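# Move the ring from the stake into the blue tray

## Task

Lift the ring clear of the stake and set it down so it rests flat on the bottom of the blue tray.

## Robot and tools

Robot: two six-joint arms with parallel-jaw grippers, left_arm and right_arm, mounted on opposite sides of a table. left_arm's base is at (-0.005, +0.460, +0.128) m on the +y side and right_arm's is at (-0.015, -0.464, +0.124) m. Arm names do not match image sides. Scene frame: origin at the table centre, table top at z = +0.020 m, +z up. Each arm reports its hand position (metres), quaternion (wxyz) and velocities in its own base frame. Fingers point along the gripper's +x and close along its y. end_effector_position is the point between the fingers, 3-4 cm behind the tips. Only the last 1.5 cm of each finger face is flat. Each arm has a wrist camera, cam_left_wrist and cam_right_wrist (896x504). Its cable counts as part of the arm.

Command row, shared by execute_actions and move: one flat list of 14 numbers covering both arms, each in [-1, 1]. Left arm comes first: dx, dy, dz, rx, ry, rz, opening. The right arm's seven follow in the same order. The six pose numbers are an offset, not a pose. They count from that arm's Hand target as it stood when the action or move began, along that Hand target's own axes. A value of 1.0 means 0.6 m or 180 degrees. rx, ry, rz form one rotation vector. An arm given six zeros is told to hold its current Hand target. Sending the same offset again moves the arm again. Opening is absolute: +1 is fully open (0.080 m), -1 fully closed, and empty fingers touch near -0.78. Closing from fully open takes about 0.6 s or more. Always resend the opening you want, because 0 is also a command.

execute_actions(actions, cameras): actions is a list of actions. Each action is up to 15 rows at 1/30 s per row. A short action repeats its final row until 15 steps are used. Every row in an action counts from that action's starting Hand target. Images are returned only when actions is empty or cameras names them. ["all"] gives every camera and [] gives none.

move(target, speed, blend, opening_speed, grip_force, blocking, cameras): target is one 14-number row or a list of up to 15 rows. Every row counts from the same starting Hand targets. The gripper travels in a straight line and the whole move is capped at 10 s. speed is in m/s, from 0.002 to 4.3, default 0.25, and rotation runs up to twice that in rad/s. You can give one speed or one per target. blend is a corner radius in metres; 0 stops at each point. opening_speed sets how fast the opening command changes, per second on the -1..+1 scale, minimum 0.2. grip_force sets newtons per finger pad, 8 to 34, and persists once set. With blocking=false the call returns after about 0.5 s while motion continues. Moves do not avoid obstacles or the other arm. Faster moves overshoot and strike harder. Keep paths away from an arm's own base, or its shoulder posture may flip. The result carries a "move:" line with the outcome:
- done: at rest within 8 mm and 2 degrees of the target.
- off_target: came to rest away from the target.
- held or limits=held: a check withheld steps.
- limits=paced: the command was clipped.
- blocked: the gripper stopped far from its goal, probably against something. It then holds in place.
- fault: the arm has faulted.

wait(seconds 0-10): lets time pass and lets a running move continue. stop(): brakes a running move, which needs some distance to halt. zoom_image(camera, region [x0,y0,x1,y1] in pixels, at most 504x504): enlarges part of the latest image from a wrist camera. read_manual: licence texts only. finished_scene(scene): ends the current scene; pass that scene's number. Call it only once the ring lies flat in the tray and will stay there with the robot let go.

Reading results. Hand target is your last commanded pose, after clipping; the next offsets build on it. The gripper often settles short of it. Resending zeros asks for the target again, and any remaining gap can be sent as an offset. Each step the commanded orientation is limited to within 32 degrees of the measured one. Sag, friction and long reach can leave the hand low, short or tilted. After each move, check its position and orientation and correct them. grip_measured is on the same scale as opening and can be off by about 2 mm. Squeezing a hard part reads narrower than the part. To grip, command about 0.08 below the reading at first contact, or less for a lighter hold. grip_effort_n is motor effort (negative means closing), not pad force. Joint torques and External joint torques follow the joint order; an external push toward larger joint angles lowers the external reading. "within noise" means the arm is still.

Avoid dropping the ring or releasing it while it moves. Avoid hard or fast contact with the stake, tray or table, any contact between the two arms or grippers, strain on the camera cables, and anything leaving the table. Contact torque at a joint's limit causes a 10 s TORQUE FAULT. The limits are waist 17.2, shoulder and elbow 21.3, wrist pitch 5.61, wrist yaw 5.59, wrist roll 5.24 N m, and a held weight counts. A large one-step jump can cause an OVER-SPEED FAULT. Holding loads or stretched poses heats motors: a MOTOR HOT line appears at 50 °C, and 95 °C stops the arm. The scene keeps running while you think, and small pushes may nudge loose objects.

Each tool is called after "Emit:" as name(argument=value, ...), one argument or row to a line, values as JSON.

## Session

Emit:
execute_actions(
  actions=[],
)

Scene clock: 0.00 s.
left_arm: end_effector_position=(+0.3106, -0.0253, +0.1904) grip_measured=+1.000 grip_effort_n=n/a end_effector_quat_wxyz=(+0.817, +0.288, +0.304, -0.397) | right_arm: end_effector_position=(+0.2024, +0.0663, +0.1705) grip_measured=+1.000 grip_effort_n=n/a end_effector_quat_wxyz=(+0.768, -0.130, +0.308, +0.547)
Joint positions: left_arm=[0.193 1.321 1.079 -0.824 0.595 1.132 0.08] | right_arm=[-0.273 1.205 0.889 -1.255 -0.907 -1.397 0.08]
Joint velocities: within noise
Joint torques (N m): no reading
External joint torques (N m): no reading
Motor temperatures (°C): left_arm=[29 29 30 30 33 32] | right_arm=[28 30 27 30 30 33]
Heat: left arm: hottest wrist yaw 33 °C (+0.0 °C/min); right arm: hottest wrist roll 33 °C (+0.0 °C/min).
Hand target: left_arm +0.3106, -0.0254, +0.1907; +0.817, +0.288, +0.303, -0.397 | right_arm +0.2026, +0.0665, +0.1711; +0.768, -0.131, +0.307, +0.547
Tool commands: left_gripper/opening=+1.0 right_gripper/opening=+1.0

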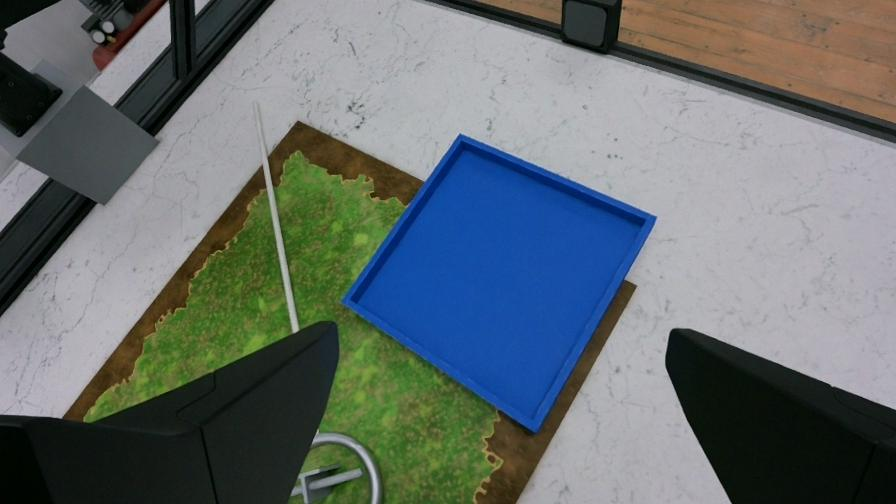

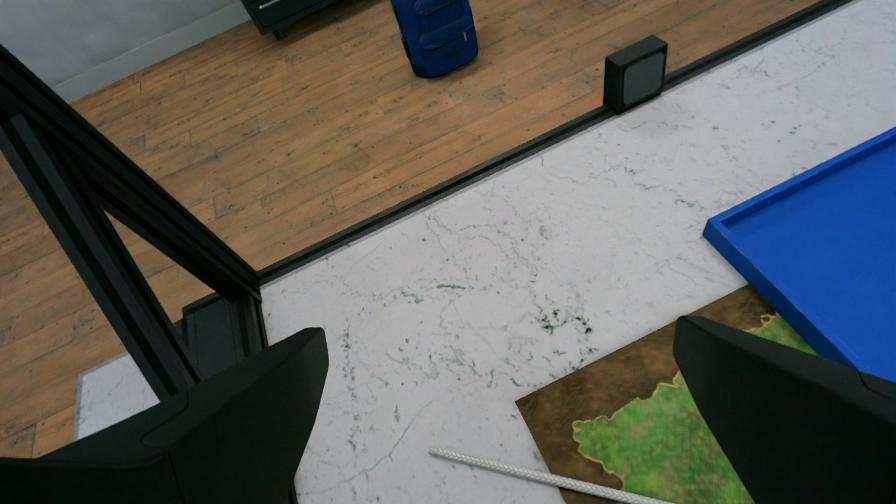

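Emit:
move(
  target=[-0.053,0.212,-0.057,-0.311,0.148,0.107,1,0,0,0,0,0,0,1],
  cameras=["all"],
)

Scene clock: 22.57 s.
left_arm: end_effector_position=(+0.3884, +0.0782, +0.2228) grip_measured=+1.000 grip_effort_n=-2.1 end_effector_quat_wxyz=(+0.821, +0.002, +0.571, -0.004) | right_arm: end_effector_position=(+0.2024, +0.0663, +0.1705) grip_measured=+1.000 grip_effort_n=-0.2 end_effector_quat_wxyz=(+0.768, -0.130, +0.308, +0.547)
Joint positions: left_arm=[0.231 1.796 1.823 -1.252 0.085 0.225 0.08] | right_arm=[-0.273 1.205 0.889 -1.255 -0.907 -1.397 0.08]
Joint torques (N m): left_arm=[0.17 -5.95 6.69 0.6 -0.12 -0.1] | right_arm=[-0.02 -2.92 4.69 0.52 -0.63 0]
External joint torques (N m): left_arm=[0.21 1.93 0.56 -0.31 -0.18 -0.1] | right_arm=[-0.04 -0.04 -0.88 0.23 -0.1 0.01]
Heat: left arm: hottest wrist yaw 33 °C (+0.0 °C/min); right arm: hottest wrist roll 33 °C (+0.0 °C/min).
Hand target: left_arm +0.3903, +0.0800, +0.2206; +0.819, +0.000, +0.574, -0.001 | right_arm +0.2026, +0.0665, +0.1711; +0.768, -0.131, +0.307, +0.547
Off the commanded pose: left_arm 0.003 m, 1 deg | right_arm 0.001 m, 0 deg.
move: done

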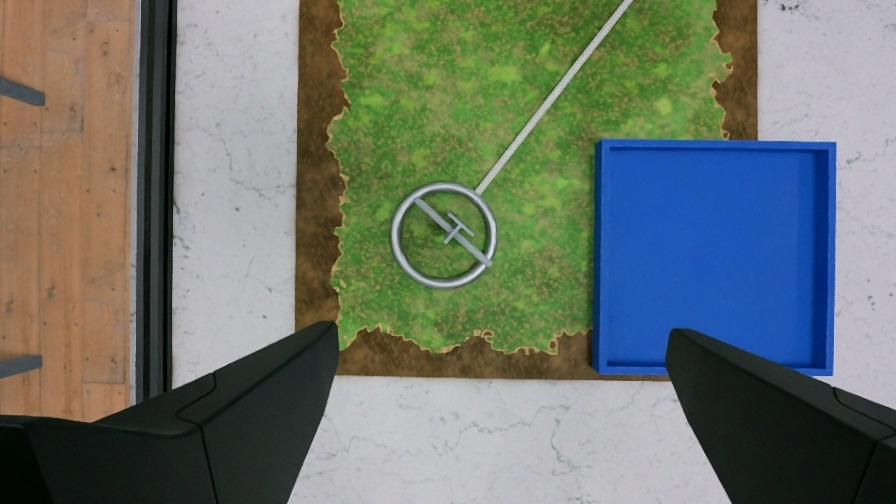

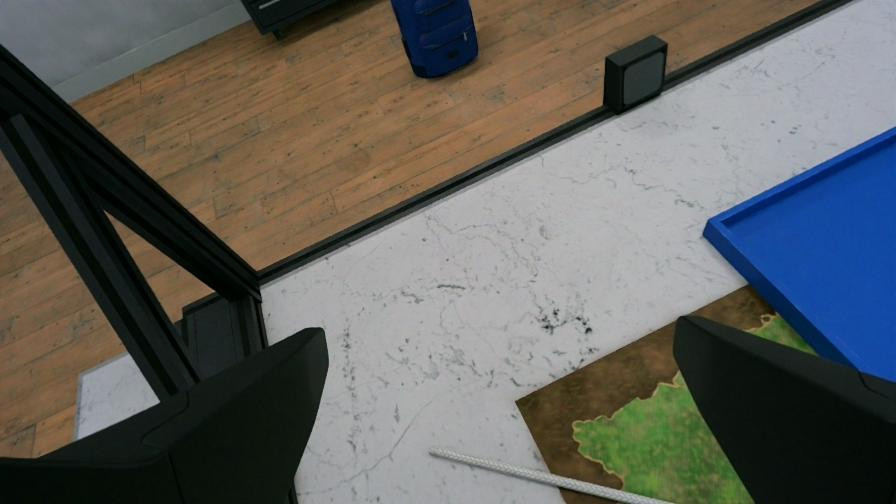

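Emit:
zoom_image(
  camera="cam_left_wrist",
  region=[370, 160, 520, 310],
)

Scaled by 3.360 from the camera's 896x504 image, which has a finer 1280x720 frame.

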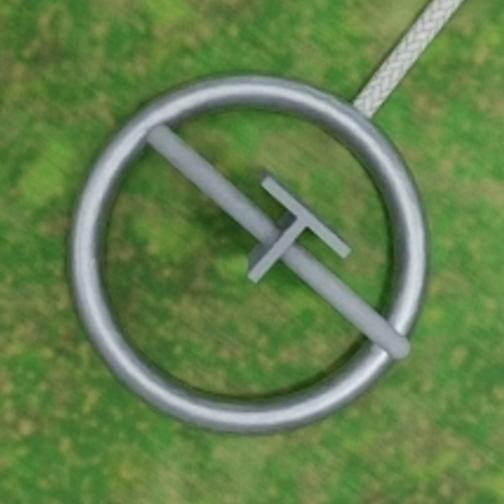

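Emit:
move(
  target=[0,0,0,0,0,0,1,-0.094,-0.25,-0.245,0.137,-0.14,-0.358,1],
  cameras=["cam_right_wrist"],
)

Emit:
zoom_image(
  camera="cam_right_wrist",
  region=[320, 50, 620, 350],
)

Scene clock: 55.03 s.
left_arm: end_effector_position=(+0.3885, +0.0782, +0.2230) grip_measured=+1.000 grip_effort_n=-2.1 end_effector_quat_wxyz=(+0.821, +0.002, +0.571, -0.004) | right_arm: end_effector_position=(+0.2813, -0.1119, +0.0738) grip_measured=+1.000 grip_effort_n=-0.7 end_effector_quat_wxyz=(+0.992, -0.004, +0.127, +0.001)
Joint positions: left_arm=[0.231 1.796 1.824 -1.252 0.085 0.225 0.08] | right_arm=[-0.69 1.564 0.133 1.106 -0.664 -0.214 0.08]
Joint torques (N m): left_arm=[0.08 -5.96 6.73 0.62 -0.11 -0.1] | right_arm=[0.22 -2.97 2 2.11 -0.03 0.16]
External joint torques (N m): left_arm=[0.08 1.91 0.59 -0.29 -0.16 -0.1] | right_arm=[0.22 0.56 -1.58 0.56 0.1 0.15]
Motor temperatures (°C): left_arm=[29 34 35 32 33 32] | right_arm=[28 31 30 30 30 33]
Heat: left arm: hottest elbow 35 °C (+5.5 °C/min); right arm: hottest wrist roll 33 °C (+0.0 °C/min).
Hand target: left_arm +0.3903, +0.0800, +0.2208; +0.819, +0.001, +0.574, -0.001 | right_arm +0.2801, -0.1104, +0.0712; +0.992, +0.001, +0.130, +0.000
Off the commanded pose: left_arm 0.003 m, 1 deg | right_arm 0.003 m, 1 deg.
move: done
Images, in order (width x height): cam_right_wrist 896x504.

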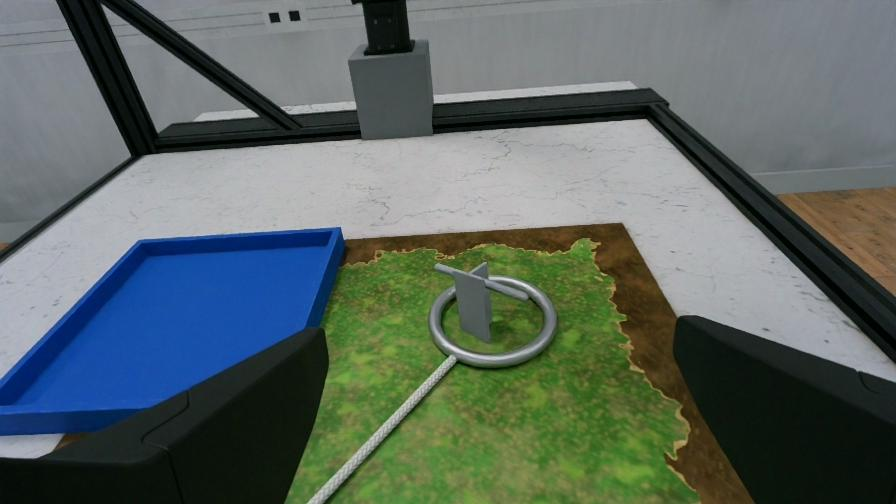

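Scaled by 1.680 from the camera's 896x504 image, which has a finer 1280x720 frame.

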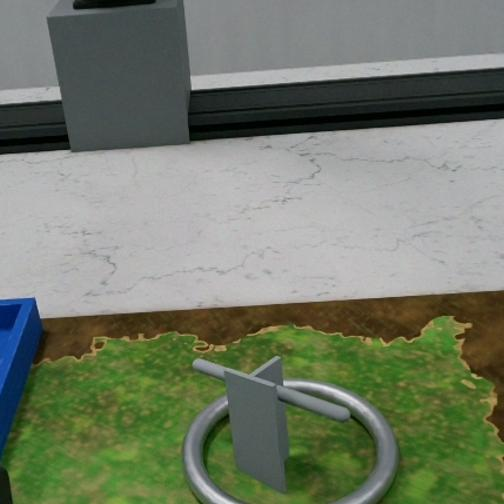

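Emit:
move(
  target=[0.355,0.077,-0.103,-0.268,0.094,0.052,0,-0.15,0,0,0,0,0,1],
  cameras=["all"],
)

Scene clock: 123.93 s.
left_arm: end_effector_position=(+0.4042, +0.1245, +0.0034) grip_measured=+0.004 grip_effort_n=-19.8 end_effector_quat_wxyz=(+0.657, -0.287, +0.632, +0.293) | right_arm: end_effector_position=(+0.1923, -0.1082, +0.0893) grip_measured=+1.000 grip_effort_n=-0.7 end_effector_quat_wxyz=(+0.991, +0.010, +0.134, +0.000)
Joint positions: left_arm=[0.294 2.225 1.613 -0.925 -0.013 -0.552 0.035] | right_arm=[-1.16 0.885 0.058 0.219 -1.086 -0.531 0.08]
Joint torques (N m): left_arm=[0.16 -7.89 5.84 0.45 -0.21 -0.11] | right_arm=[-0.15 -1.32 5.89 1.43 -0.59 -0.21]
External joint torques (N m): left_arm=[0.16 2.33 0.35 0.05 -0.16 -0.11] | right_arm=[-0.16 -0.38 0.19 0.18 -0.26 -0.21]
Heat: left arm: hottest elbow 37 °C (+2.0 °C/min); right arm: hottest wrist pitch 34 °C (+3.0 °C/min).
Hand target: left_arm +0.4051, +0.1260, -0.0007; +0.655, -0.287, +0.633, +0.297 | right_arm +0.1931, -0.1105, +0.0944; +0.992, +0.001, +0.130, +0.000
Off the commanded pose: left_arm 0.004 m, 0 deg | right_arm 0.006 m, 1 deg.
move: done

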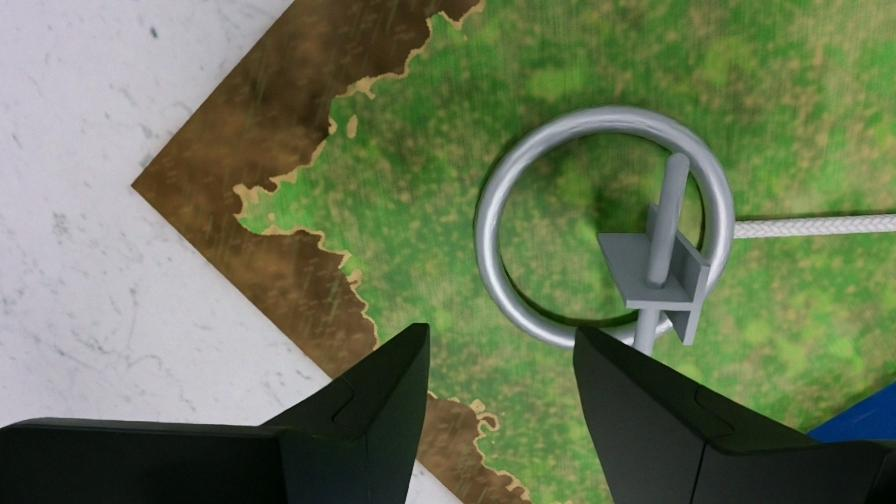

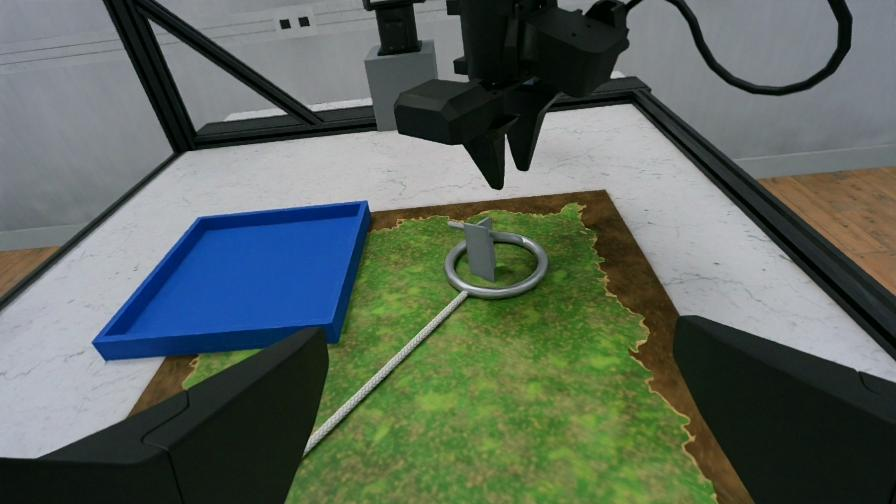

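Emit:
move(
  target=[0.115,0.003,0.008,0,0,0,-0.3,0,0,0,0,0,0,1],
  cameras=["all"],
  speed=0.1,
)

Scene clock: 147.40 s.
left_arm: end_effector_position=(+0.4119, +0.1320, -0.0624) grip_measured=-0.296 grip_effort_n=-19.8 end_effector_quat_wxyz=(+0.660, -0.290, +0.627, +0.295) | right_arm: end_effector_position=(+0.1922, -0.1082, +0.0892) grip_measured=+1.000 grip_effort_n=-0.7 end_effector_quat_wxyz=(+0.991, +0.010, +0.135, +0.000)
Joint positions: left_arm=[0.306 2.365 1.571 -0.732 -0.013 -0.547 0.022] | right_arm=[-1.16 0.885 0.058 0.218 -1.086 -0.532 0.08]
Joint torques (N m): left_arm=[0.05 -8.21 4.19 0.48 -0.2 0.12] | right_arm=[-0.21 -1.29 5.93 1.43 -0.6 -0.18]
External joint torques (N m): left_arm=[0.03 2.47 -0.93 0.05 -0.15 0.12] | right_arm=[-0.21 -0.36 0.25 0.19 -0.27 -0.18]
Heat: left arm: hottest shoulder 38 °C (+3.0 °C/min); right arm: hottest wrist pitch 34 °C (+1.0 °C/min).
Hand target: left_arm +0.4085, +0.1324, -0.0694; +0.655, -0.287, +0.633, +0.297 | right_arm +0.1931, -0.1105, +0.0944; +0.992, +0.001, +0.130, +0.000
Off the commanded pose: left_arm 0.008 m, 1 deg | right_arm 0.006 m, 1 deg.
move: done

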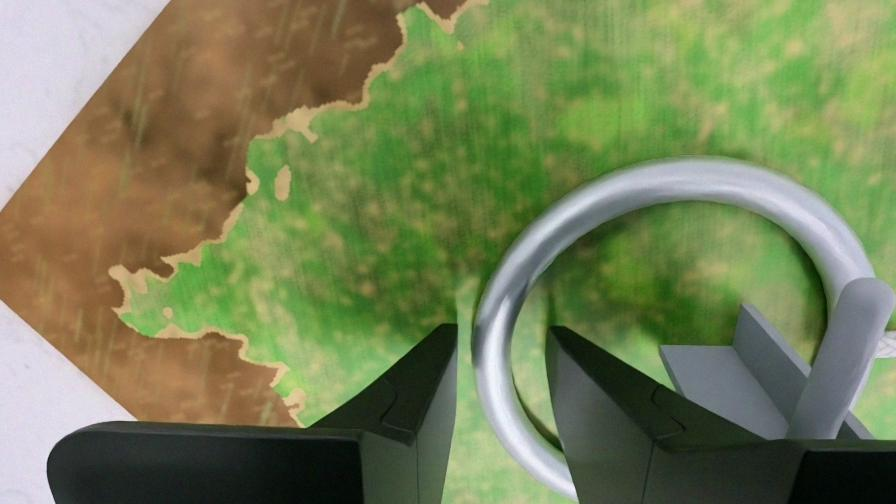

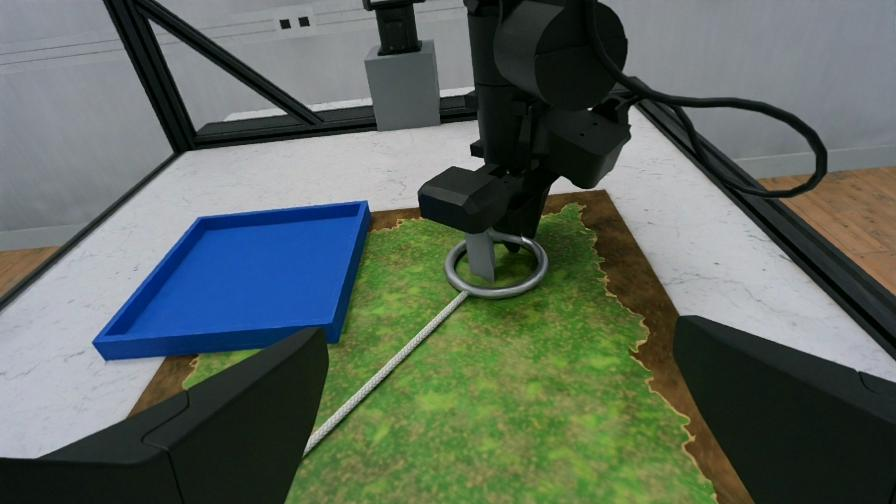

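Emit:
move(
  target=[
    [0.008,0.005,0,0,0,0,-0.3,0,0,0,0,0,0,1],
    [0.008,0.005,0,0,0,0,-0.98,0,0,0,0,0,0,1],
  ],
  cameras=["cam_left_wrist"],
  speed=0.08,
  opening_speed=0.6,
)

Scene clock: 157.23 s.
left_arm: end_effector_position=(+0.4120, +0.1347, -0.0648) grip_measured=-0.612 grip_effort_n=-83.5 end_effector_quat_wxyz=(+0.663, -0.289, +0.625, +0.294) | right_arm: end_effector_position=(+0.1922, -0.1082, +0.0892) grip_measured=+1.000 grip_effort_n=-0.7 end_effector_quat_wxyz=(+0.991, +0.010, +0.135, +0.000)
Joint positions: left_arm=[0.311 2.368 1.563 -0.713 -0.013 -0.539 0.007] | right_arm=[-1.16 0.885 0.058 0.218 -1.086 -0.532 0.08]
Joint torques (N m): left_arm=[0.2 -7.85 3.65 0.48 -0.18 0.08] | right_arm=[-0.27 -1.36 5.9 1.44 -0.57 -0.18]
External joint torques (N m): left_arm=[0.19 2.84 -1.45 0.04 -0.13 0.08] | right_arm=[-0.28 -0.42 0.23 0.19 -0.25 -0.18]
Heat: left arm: hottest shoulder 38 °C (+3.0 °C/min); right arm: hottest wrist pitch 34 °C (+1.0 °C/min).
Hand target: left_arm +0.4062, +0.1347, -0.0742; +0.655, -0.287, +0.633, +0.297 | right_arm +0.1931, -0.1105, +0.0944; +0.992, +0.001, +0.130, +0.000
Off the commanded pose: left_arm 0.011 m, 1 deg | right_arm 0.006 m, 1 deg.
move: off_target (left_arm); target 2's new opening was sent with left_arm's hand 0.011 m and 1 deg from that target
Images, in order (width x height): cam_left_wrist 896x504.

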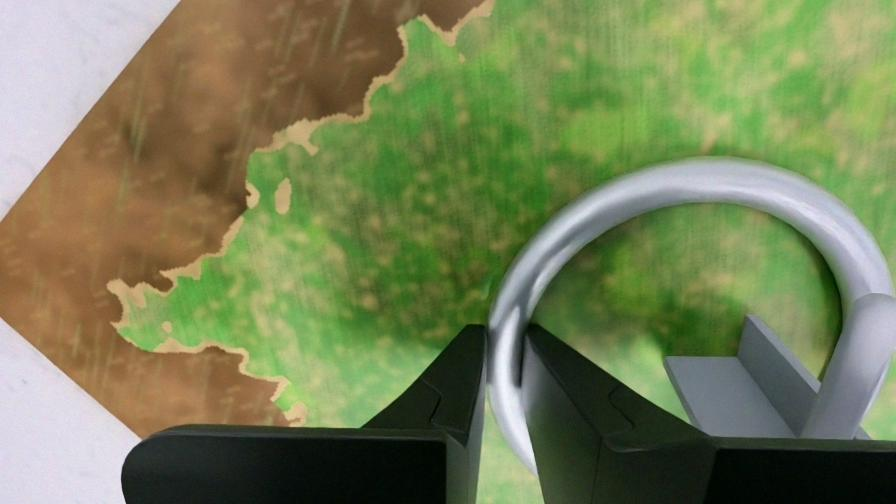

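Emit:
move(
  target=[
    [-0.01,0,0.02,0,0,0,-0.98,0,0,0,0,0,0,1],
    [-0.031,0,-0.0075,0,-0.167,0,-0.98,0,0,0,0,0,0,1],
    [-0.08,0,-0.0075,0,-0.167,0,-0.98,0,0,0,0,0,0,1],
  ],
  cameras=["all"],
  speed=0.08,
  blend=[0.002,0.003,0],
)

Emit:
zoom_image(
  camera="cam_right_wrist",
  region=[400, 130, 600, 310],
)

Scene clock: 214.13 s.
left_arm: end_effector_position=(+0.3979, +0.1287, -0.0352) grip_measured=-0.612 grip_effort_n=-83.5 end_effector_quat_wxyz=(+0.791, -0.198, +0.453, +0.359) | right_arm: end_effector_position=(+0.1922, -0.1082, +0.0892) grip_measured=+1.000 grip_effort_n=-0.7 end_effector_quat_wxyz=(+0.991, +0.010, +0.135, +0.000)
Joint positions: left_arm=[0.199 2.079 1.051 -0.106 -0.322 -0.572 0.007] | right_arm=[-1.16 0.885 0.058 0.218 -1.086 -0.532 0.08]
Joint torques (N m): left_arm=[-0.04 -10.01 5.2 0.87 -0.46 -0.13] | right_arm=[-0.23 -1.27 5.89 1.42 -0.59 -0.18]
External joint torques (N m): left_arm=[0.01 -1.33 0.28 -0.14 -0.25 -0.13] | right_arm=[-0.23 -0.33 0.18 0.17 -0.26 -0.18]
Motor temperatures (°C): left_arm=[29 41 34 31 33 32] | right_arm=[28 31 32 34 30 33]
Heat: left arm: hottest shoulder 41 °C (+3.0 °C/min); right arm: hottest wrist pitch 34 °C (+0.0 °C/min).
Hand target: left_arm +0.4023, +0.1301, -0.0264; +0.796, -0.200, +0.442, +0.361 | right_arm +0.1931, -0.1105, +0.0944; +0.992, +0.001, +0.130, +0.000
Off the commanded pose: left_arm 0.010 m, 1 deg | right_arm 0.006 m, 1 deg.
move: off_target (left_arm)

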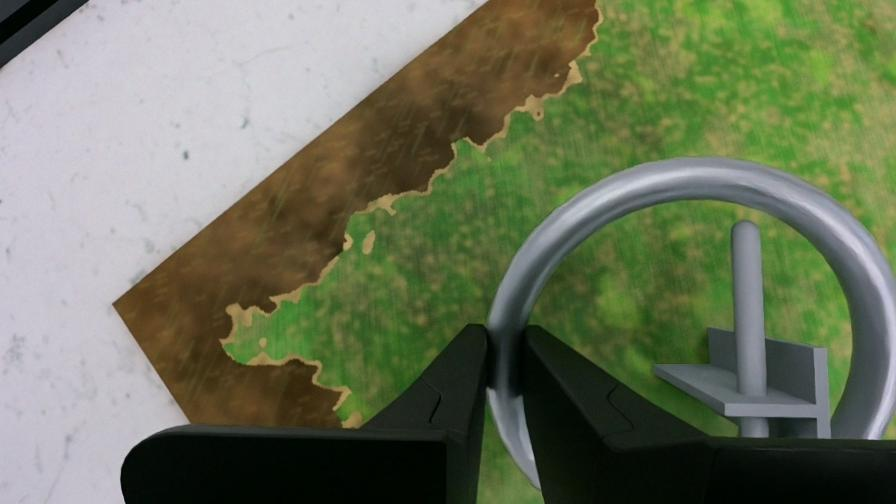

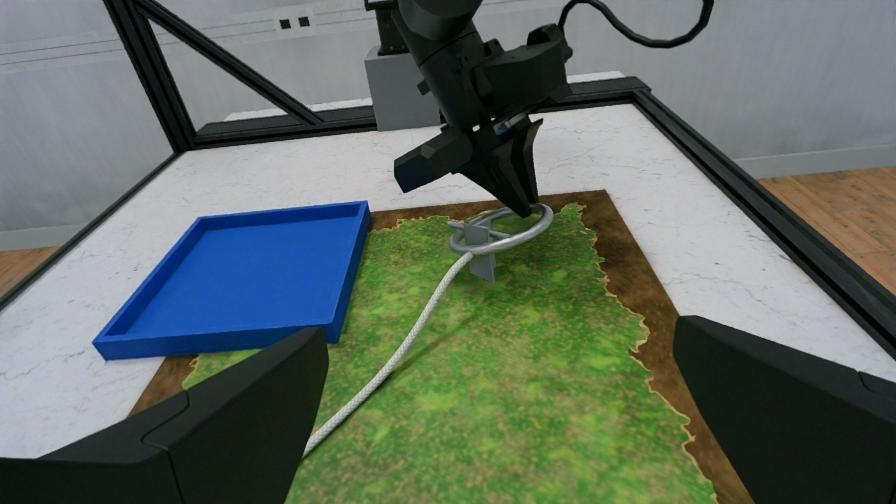

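Scaled by 2.520 from the camera's 896x504 image, which has a finer 1280x720 frame.

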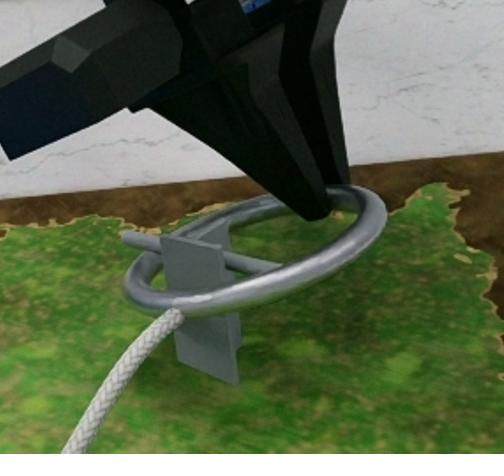

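Emit:
move(
  target=[
    [-0.014,0,0.009,0,0,0,-0.98,0,0,0,0,0,0,1],
    [-0.058,0,-0.062,0,0,0,-0.98,0,0,0,0,0,0,1],
  ],
  cameras=["all"],
  speed=0.08,
  blend=[0.002,0],
)

Emit:
zoom_image(
  camera="cam_right_wrist",
  region=[400, 130, 600, 310],
)

Scene clock: 225.27 s.
left_arm: end_effector_position=(+0.3679, +0.0917, -0.0224) grip_measured=-0.612 grip_effort_n=-83.5 end_effector_quat_wxyz=(+0.793, -0.198, +0.451, +0.359) | right_arm: end_effector_position=(+0.1922, -0.1082, +0.0892) grip_measured=+1.000 grip_effort_n=-0.7 end_effector_quat_wxyz=(+0.991, +0.010, +0.135, +0.000)
Joint positions: left_arm=[0.103 1.943 0.905 -0.122 -0.362 -0.663 0.007] | right_arm=[-1.16 0.885 0.058 0.218 -1.086 -0.532 0.08]
Joint torques (N m): left_arm=[-0.05 -9.01 3.92 1.24 -0.54 -0.11] | right_arm=[-0.21 -1.26 5.94 1.43 -0.58 -0.18]
External joint torques (N m): left_arm=[-0.05 -1.33 -0.93 0.26 -0.29 -0.11] | right_arm=[-0.22 -0.33 0.28 0.19 -0.25 -0.18]
Heat: left arm: hottest shoulder 44 °C (+5.1 °C/min); right arm: hottest wrist pitch 34 °C (+0.0 °C/min).
Hand target: left_arm +0.3694, +0.0923, -0.0166; +0.797, -0.200, +0.442, +0.361 | right_arm +0.1931, -0.1105, +0.0944; +0.992, +0.001, +0.130, +0.000
Off the commanded pose: left_arm 0.006 m, 1 deg | right_arm 0.006 m, 1 deg.
move: done

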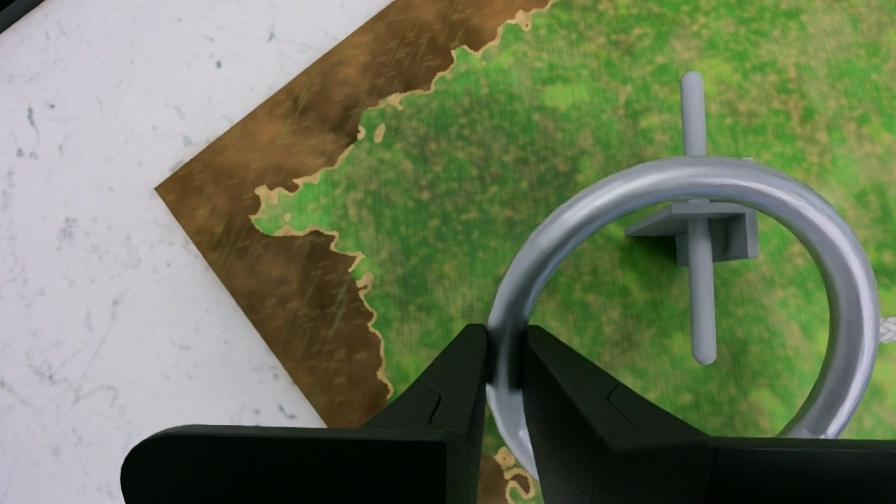

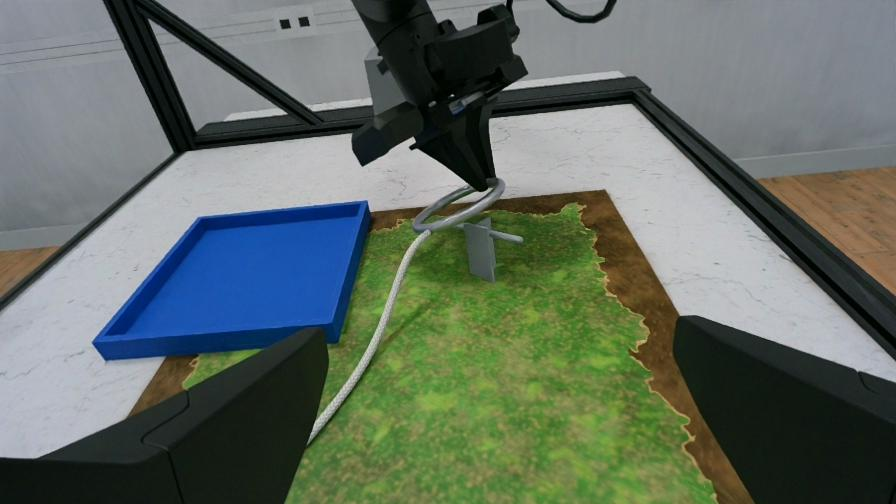

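Scaled by 2.520 from the camera's 896x504 image, which has a finer 1280x720 frame.

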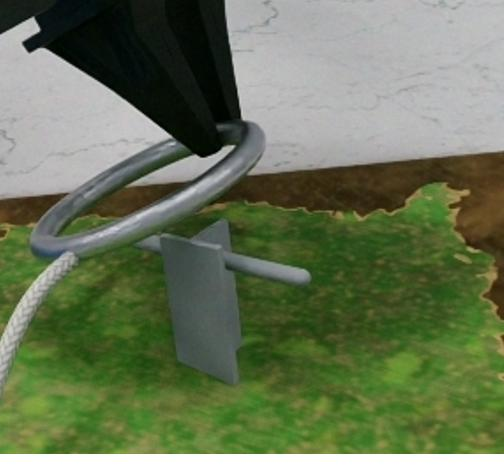

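Emit:
move(
  target=[
    [-0.095,0,0.059,0,0,0,-0.98,0,0,0,0,0,0,1],
    [-0.217,-0.23,-0.137,0,0.167,0,-0.98,0,0,0,0,0,0,1],
    [-0.076,-0.23,-0.225,0,0.167,0,-0.98,0,0,0,0,0,0,1],
  ],
  cameras=["all"],
  speed=[0.12,0.15,0.1],
  blend=[0.02,0,0],
)

Scene clock: 251.07 s.
left_arm: end_effector_position=(+0.3833, -0.1028, -0.0454) grip_measured=-0.612 grip_effort_n=-83.5 end_effector_quat_wxyz=(+0.658, -0.287, +0.631, +0.295) | right_arm: end_effector_position=(+0.1922, -0.1082, +0.0892) grip_measured=+1.000 grip_effort_n=-0.7 end_effector_quat_wxyz=(+0.991, +0.010, +0.135, +0.000)
Joint positions: left_arm=[-0.275 2.23 1.404 -0.722 -0.034 -1.122 0.007] | right_arm=[-1.16 0.885 0.058 0.218 -1.086 -0.532 0.08]
Joint torques (N m): left_arm=[-0.07 -7.93 4.2 0.48 0.05 -0.12] | right_arm=[-0.24 -1.27 5.96 1.43 -0.57 -0.19]
External joint torques (N m): left_arm=[-0.12 1.77 -0.71 0.14 0.13 -0.12] | right_arm=[-0.24 -0.32 0.26 0.17 -0.24 -0.19]
Heat: left arm: hottest shoulder 45 °C (+5.1 °C/min); right arm: hottest wrist pitch 34 °C (+0.0 °C/min).
Hand target: left_arm +0.3817, -0.1028, -0.0495; +0.655, -0.287, +0.633, +0.297 | right_arm +0.1931, -0.1105, +0.0944; +0.992, +0.001, +0.130, +0.000
Off the commanded pose: left_arm 0.004 m, 1 deg | right_arm 0.006 m, 1 deg.
move: done

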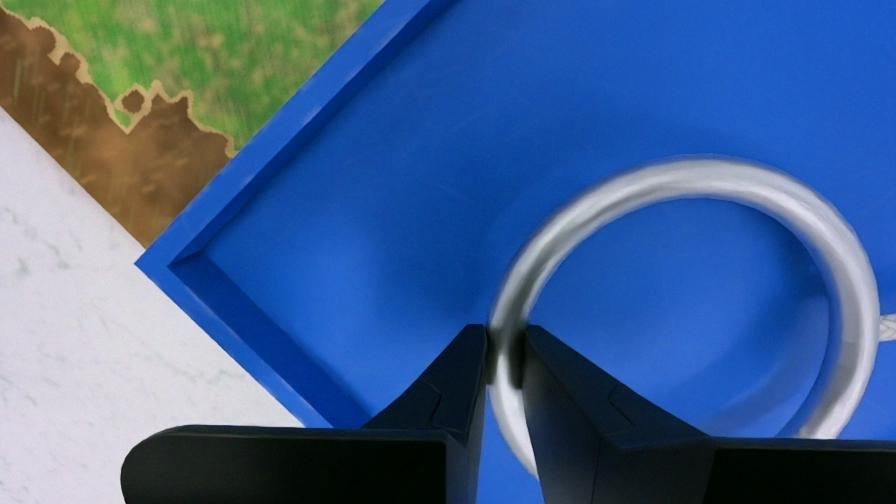

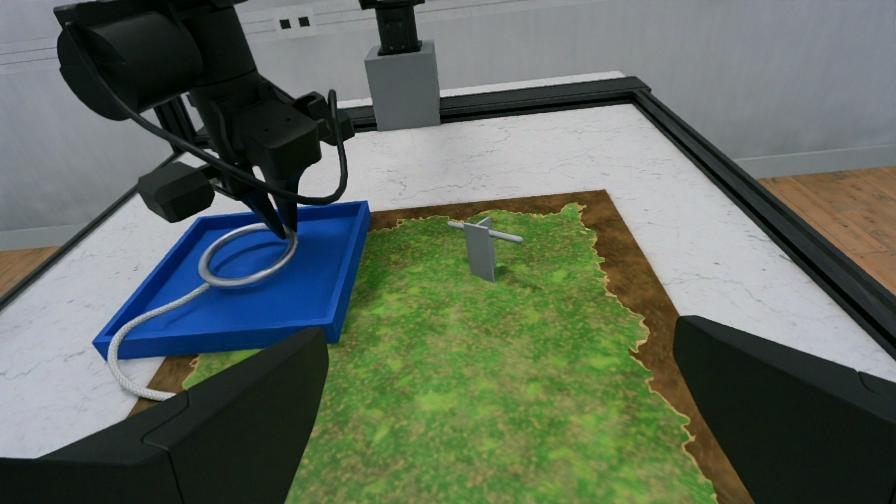

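Emit:
move(
  target=[
    [0.032,0,0,0,0,0,-0.98,0,0,0,0,0,0,1],
    [0.032,0,0,0,0,0,-0.35,0,0,0,0,0,0,1],
    [-0.15,0,0,0,0,0,-0.35,0,0,0,0,0,0,1],
  ],
  cameras=["all"],
  speed=[0.06,0.06,0.12],
  opening_speed=0.4,
)

Scene clock: 259.80 s.
left_arm: end_effector_position=(+0.3784, -0.1034, +0.0358) grip_measured=-0.354 grip_effort_n=16.5 end_effector_quat_wxyz=(+0.652, -0.283, +0.636, +0.299) | right_arm: end_effector_position=(+0.1922, -0.1082, +0.0892) grip_measured=+1.000 grip_effort_n=-0.7 end_effector_quat_wxyz=(+0.991, +0.010, +0.135, +0.000)
Joint positions: left_arm=[-0.279 2.094 1.538 -1.012 -0.033 -1.128 0.019] | right_arm=[-1.16 0.885 0.058 0.218 -1.086 -0.532 0.08]
Joint torques (N m): left_arm=[-0.24 -9.81 5.81 0.03 0.01 -0.13] | right_arm=[-0.2 -1.29 5.96 1.44 -0.59 -0.17]
External joint torques (N m): left_arm=[-0.23 -0.44 0.27 -0.32 0.08 -0.13] | right_arm=[-0.19 -0.33 0.17 0.16 -0.26 -0.16]
Heat: left arm: hottest shoulder 45 °C (+5.0 °C/min); right arm: hottest wrist pitch 34 °C (+0.0 °C/min).
Hand target: left_arm +0.3798, -0.1050, +0.0406; +0.655, -0.287, +0.633, +0.297 | right_arm +0.1931, -0.1105, +0.0944; +0.992, +0.001, +0.130, +0.000
Off the commanded pose: left_arm 0.005 m, 1 deg | right_arm 0.006 m, 1 deg.
move: done; target 2's new opening was sent with left_arm's hand 0.010 m and 1 deg from that target

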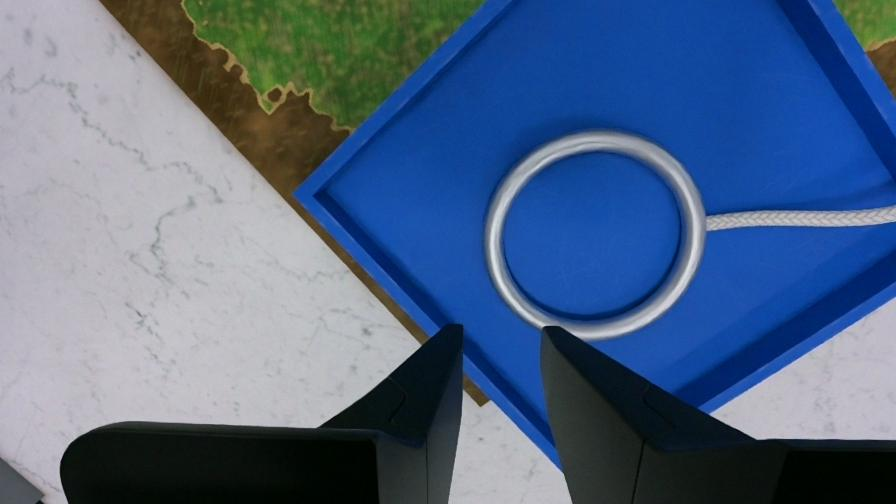

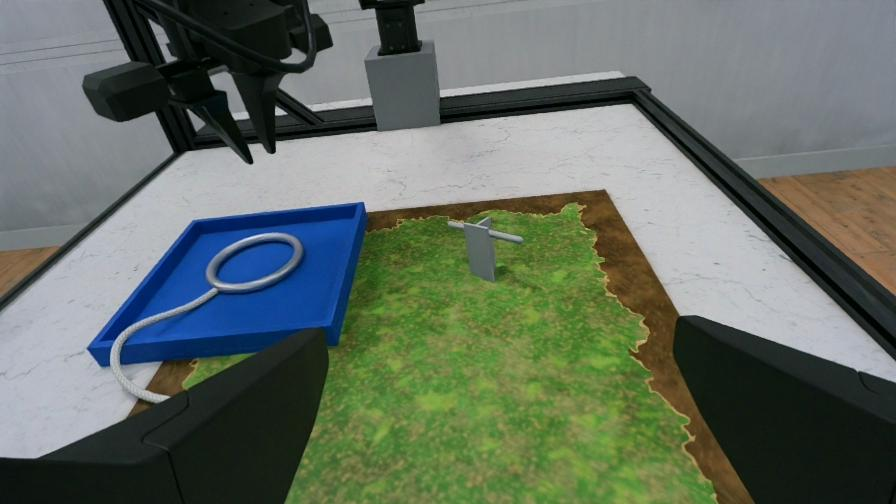

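Emit:
finished_scene(
  scene=2,
)

The scene is finished: the task was done.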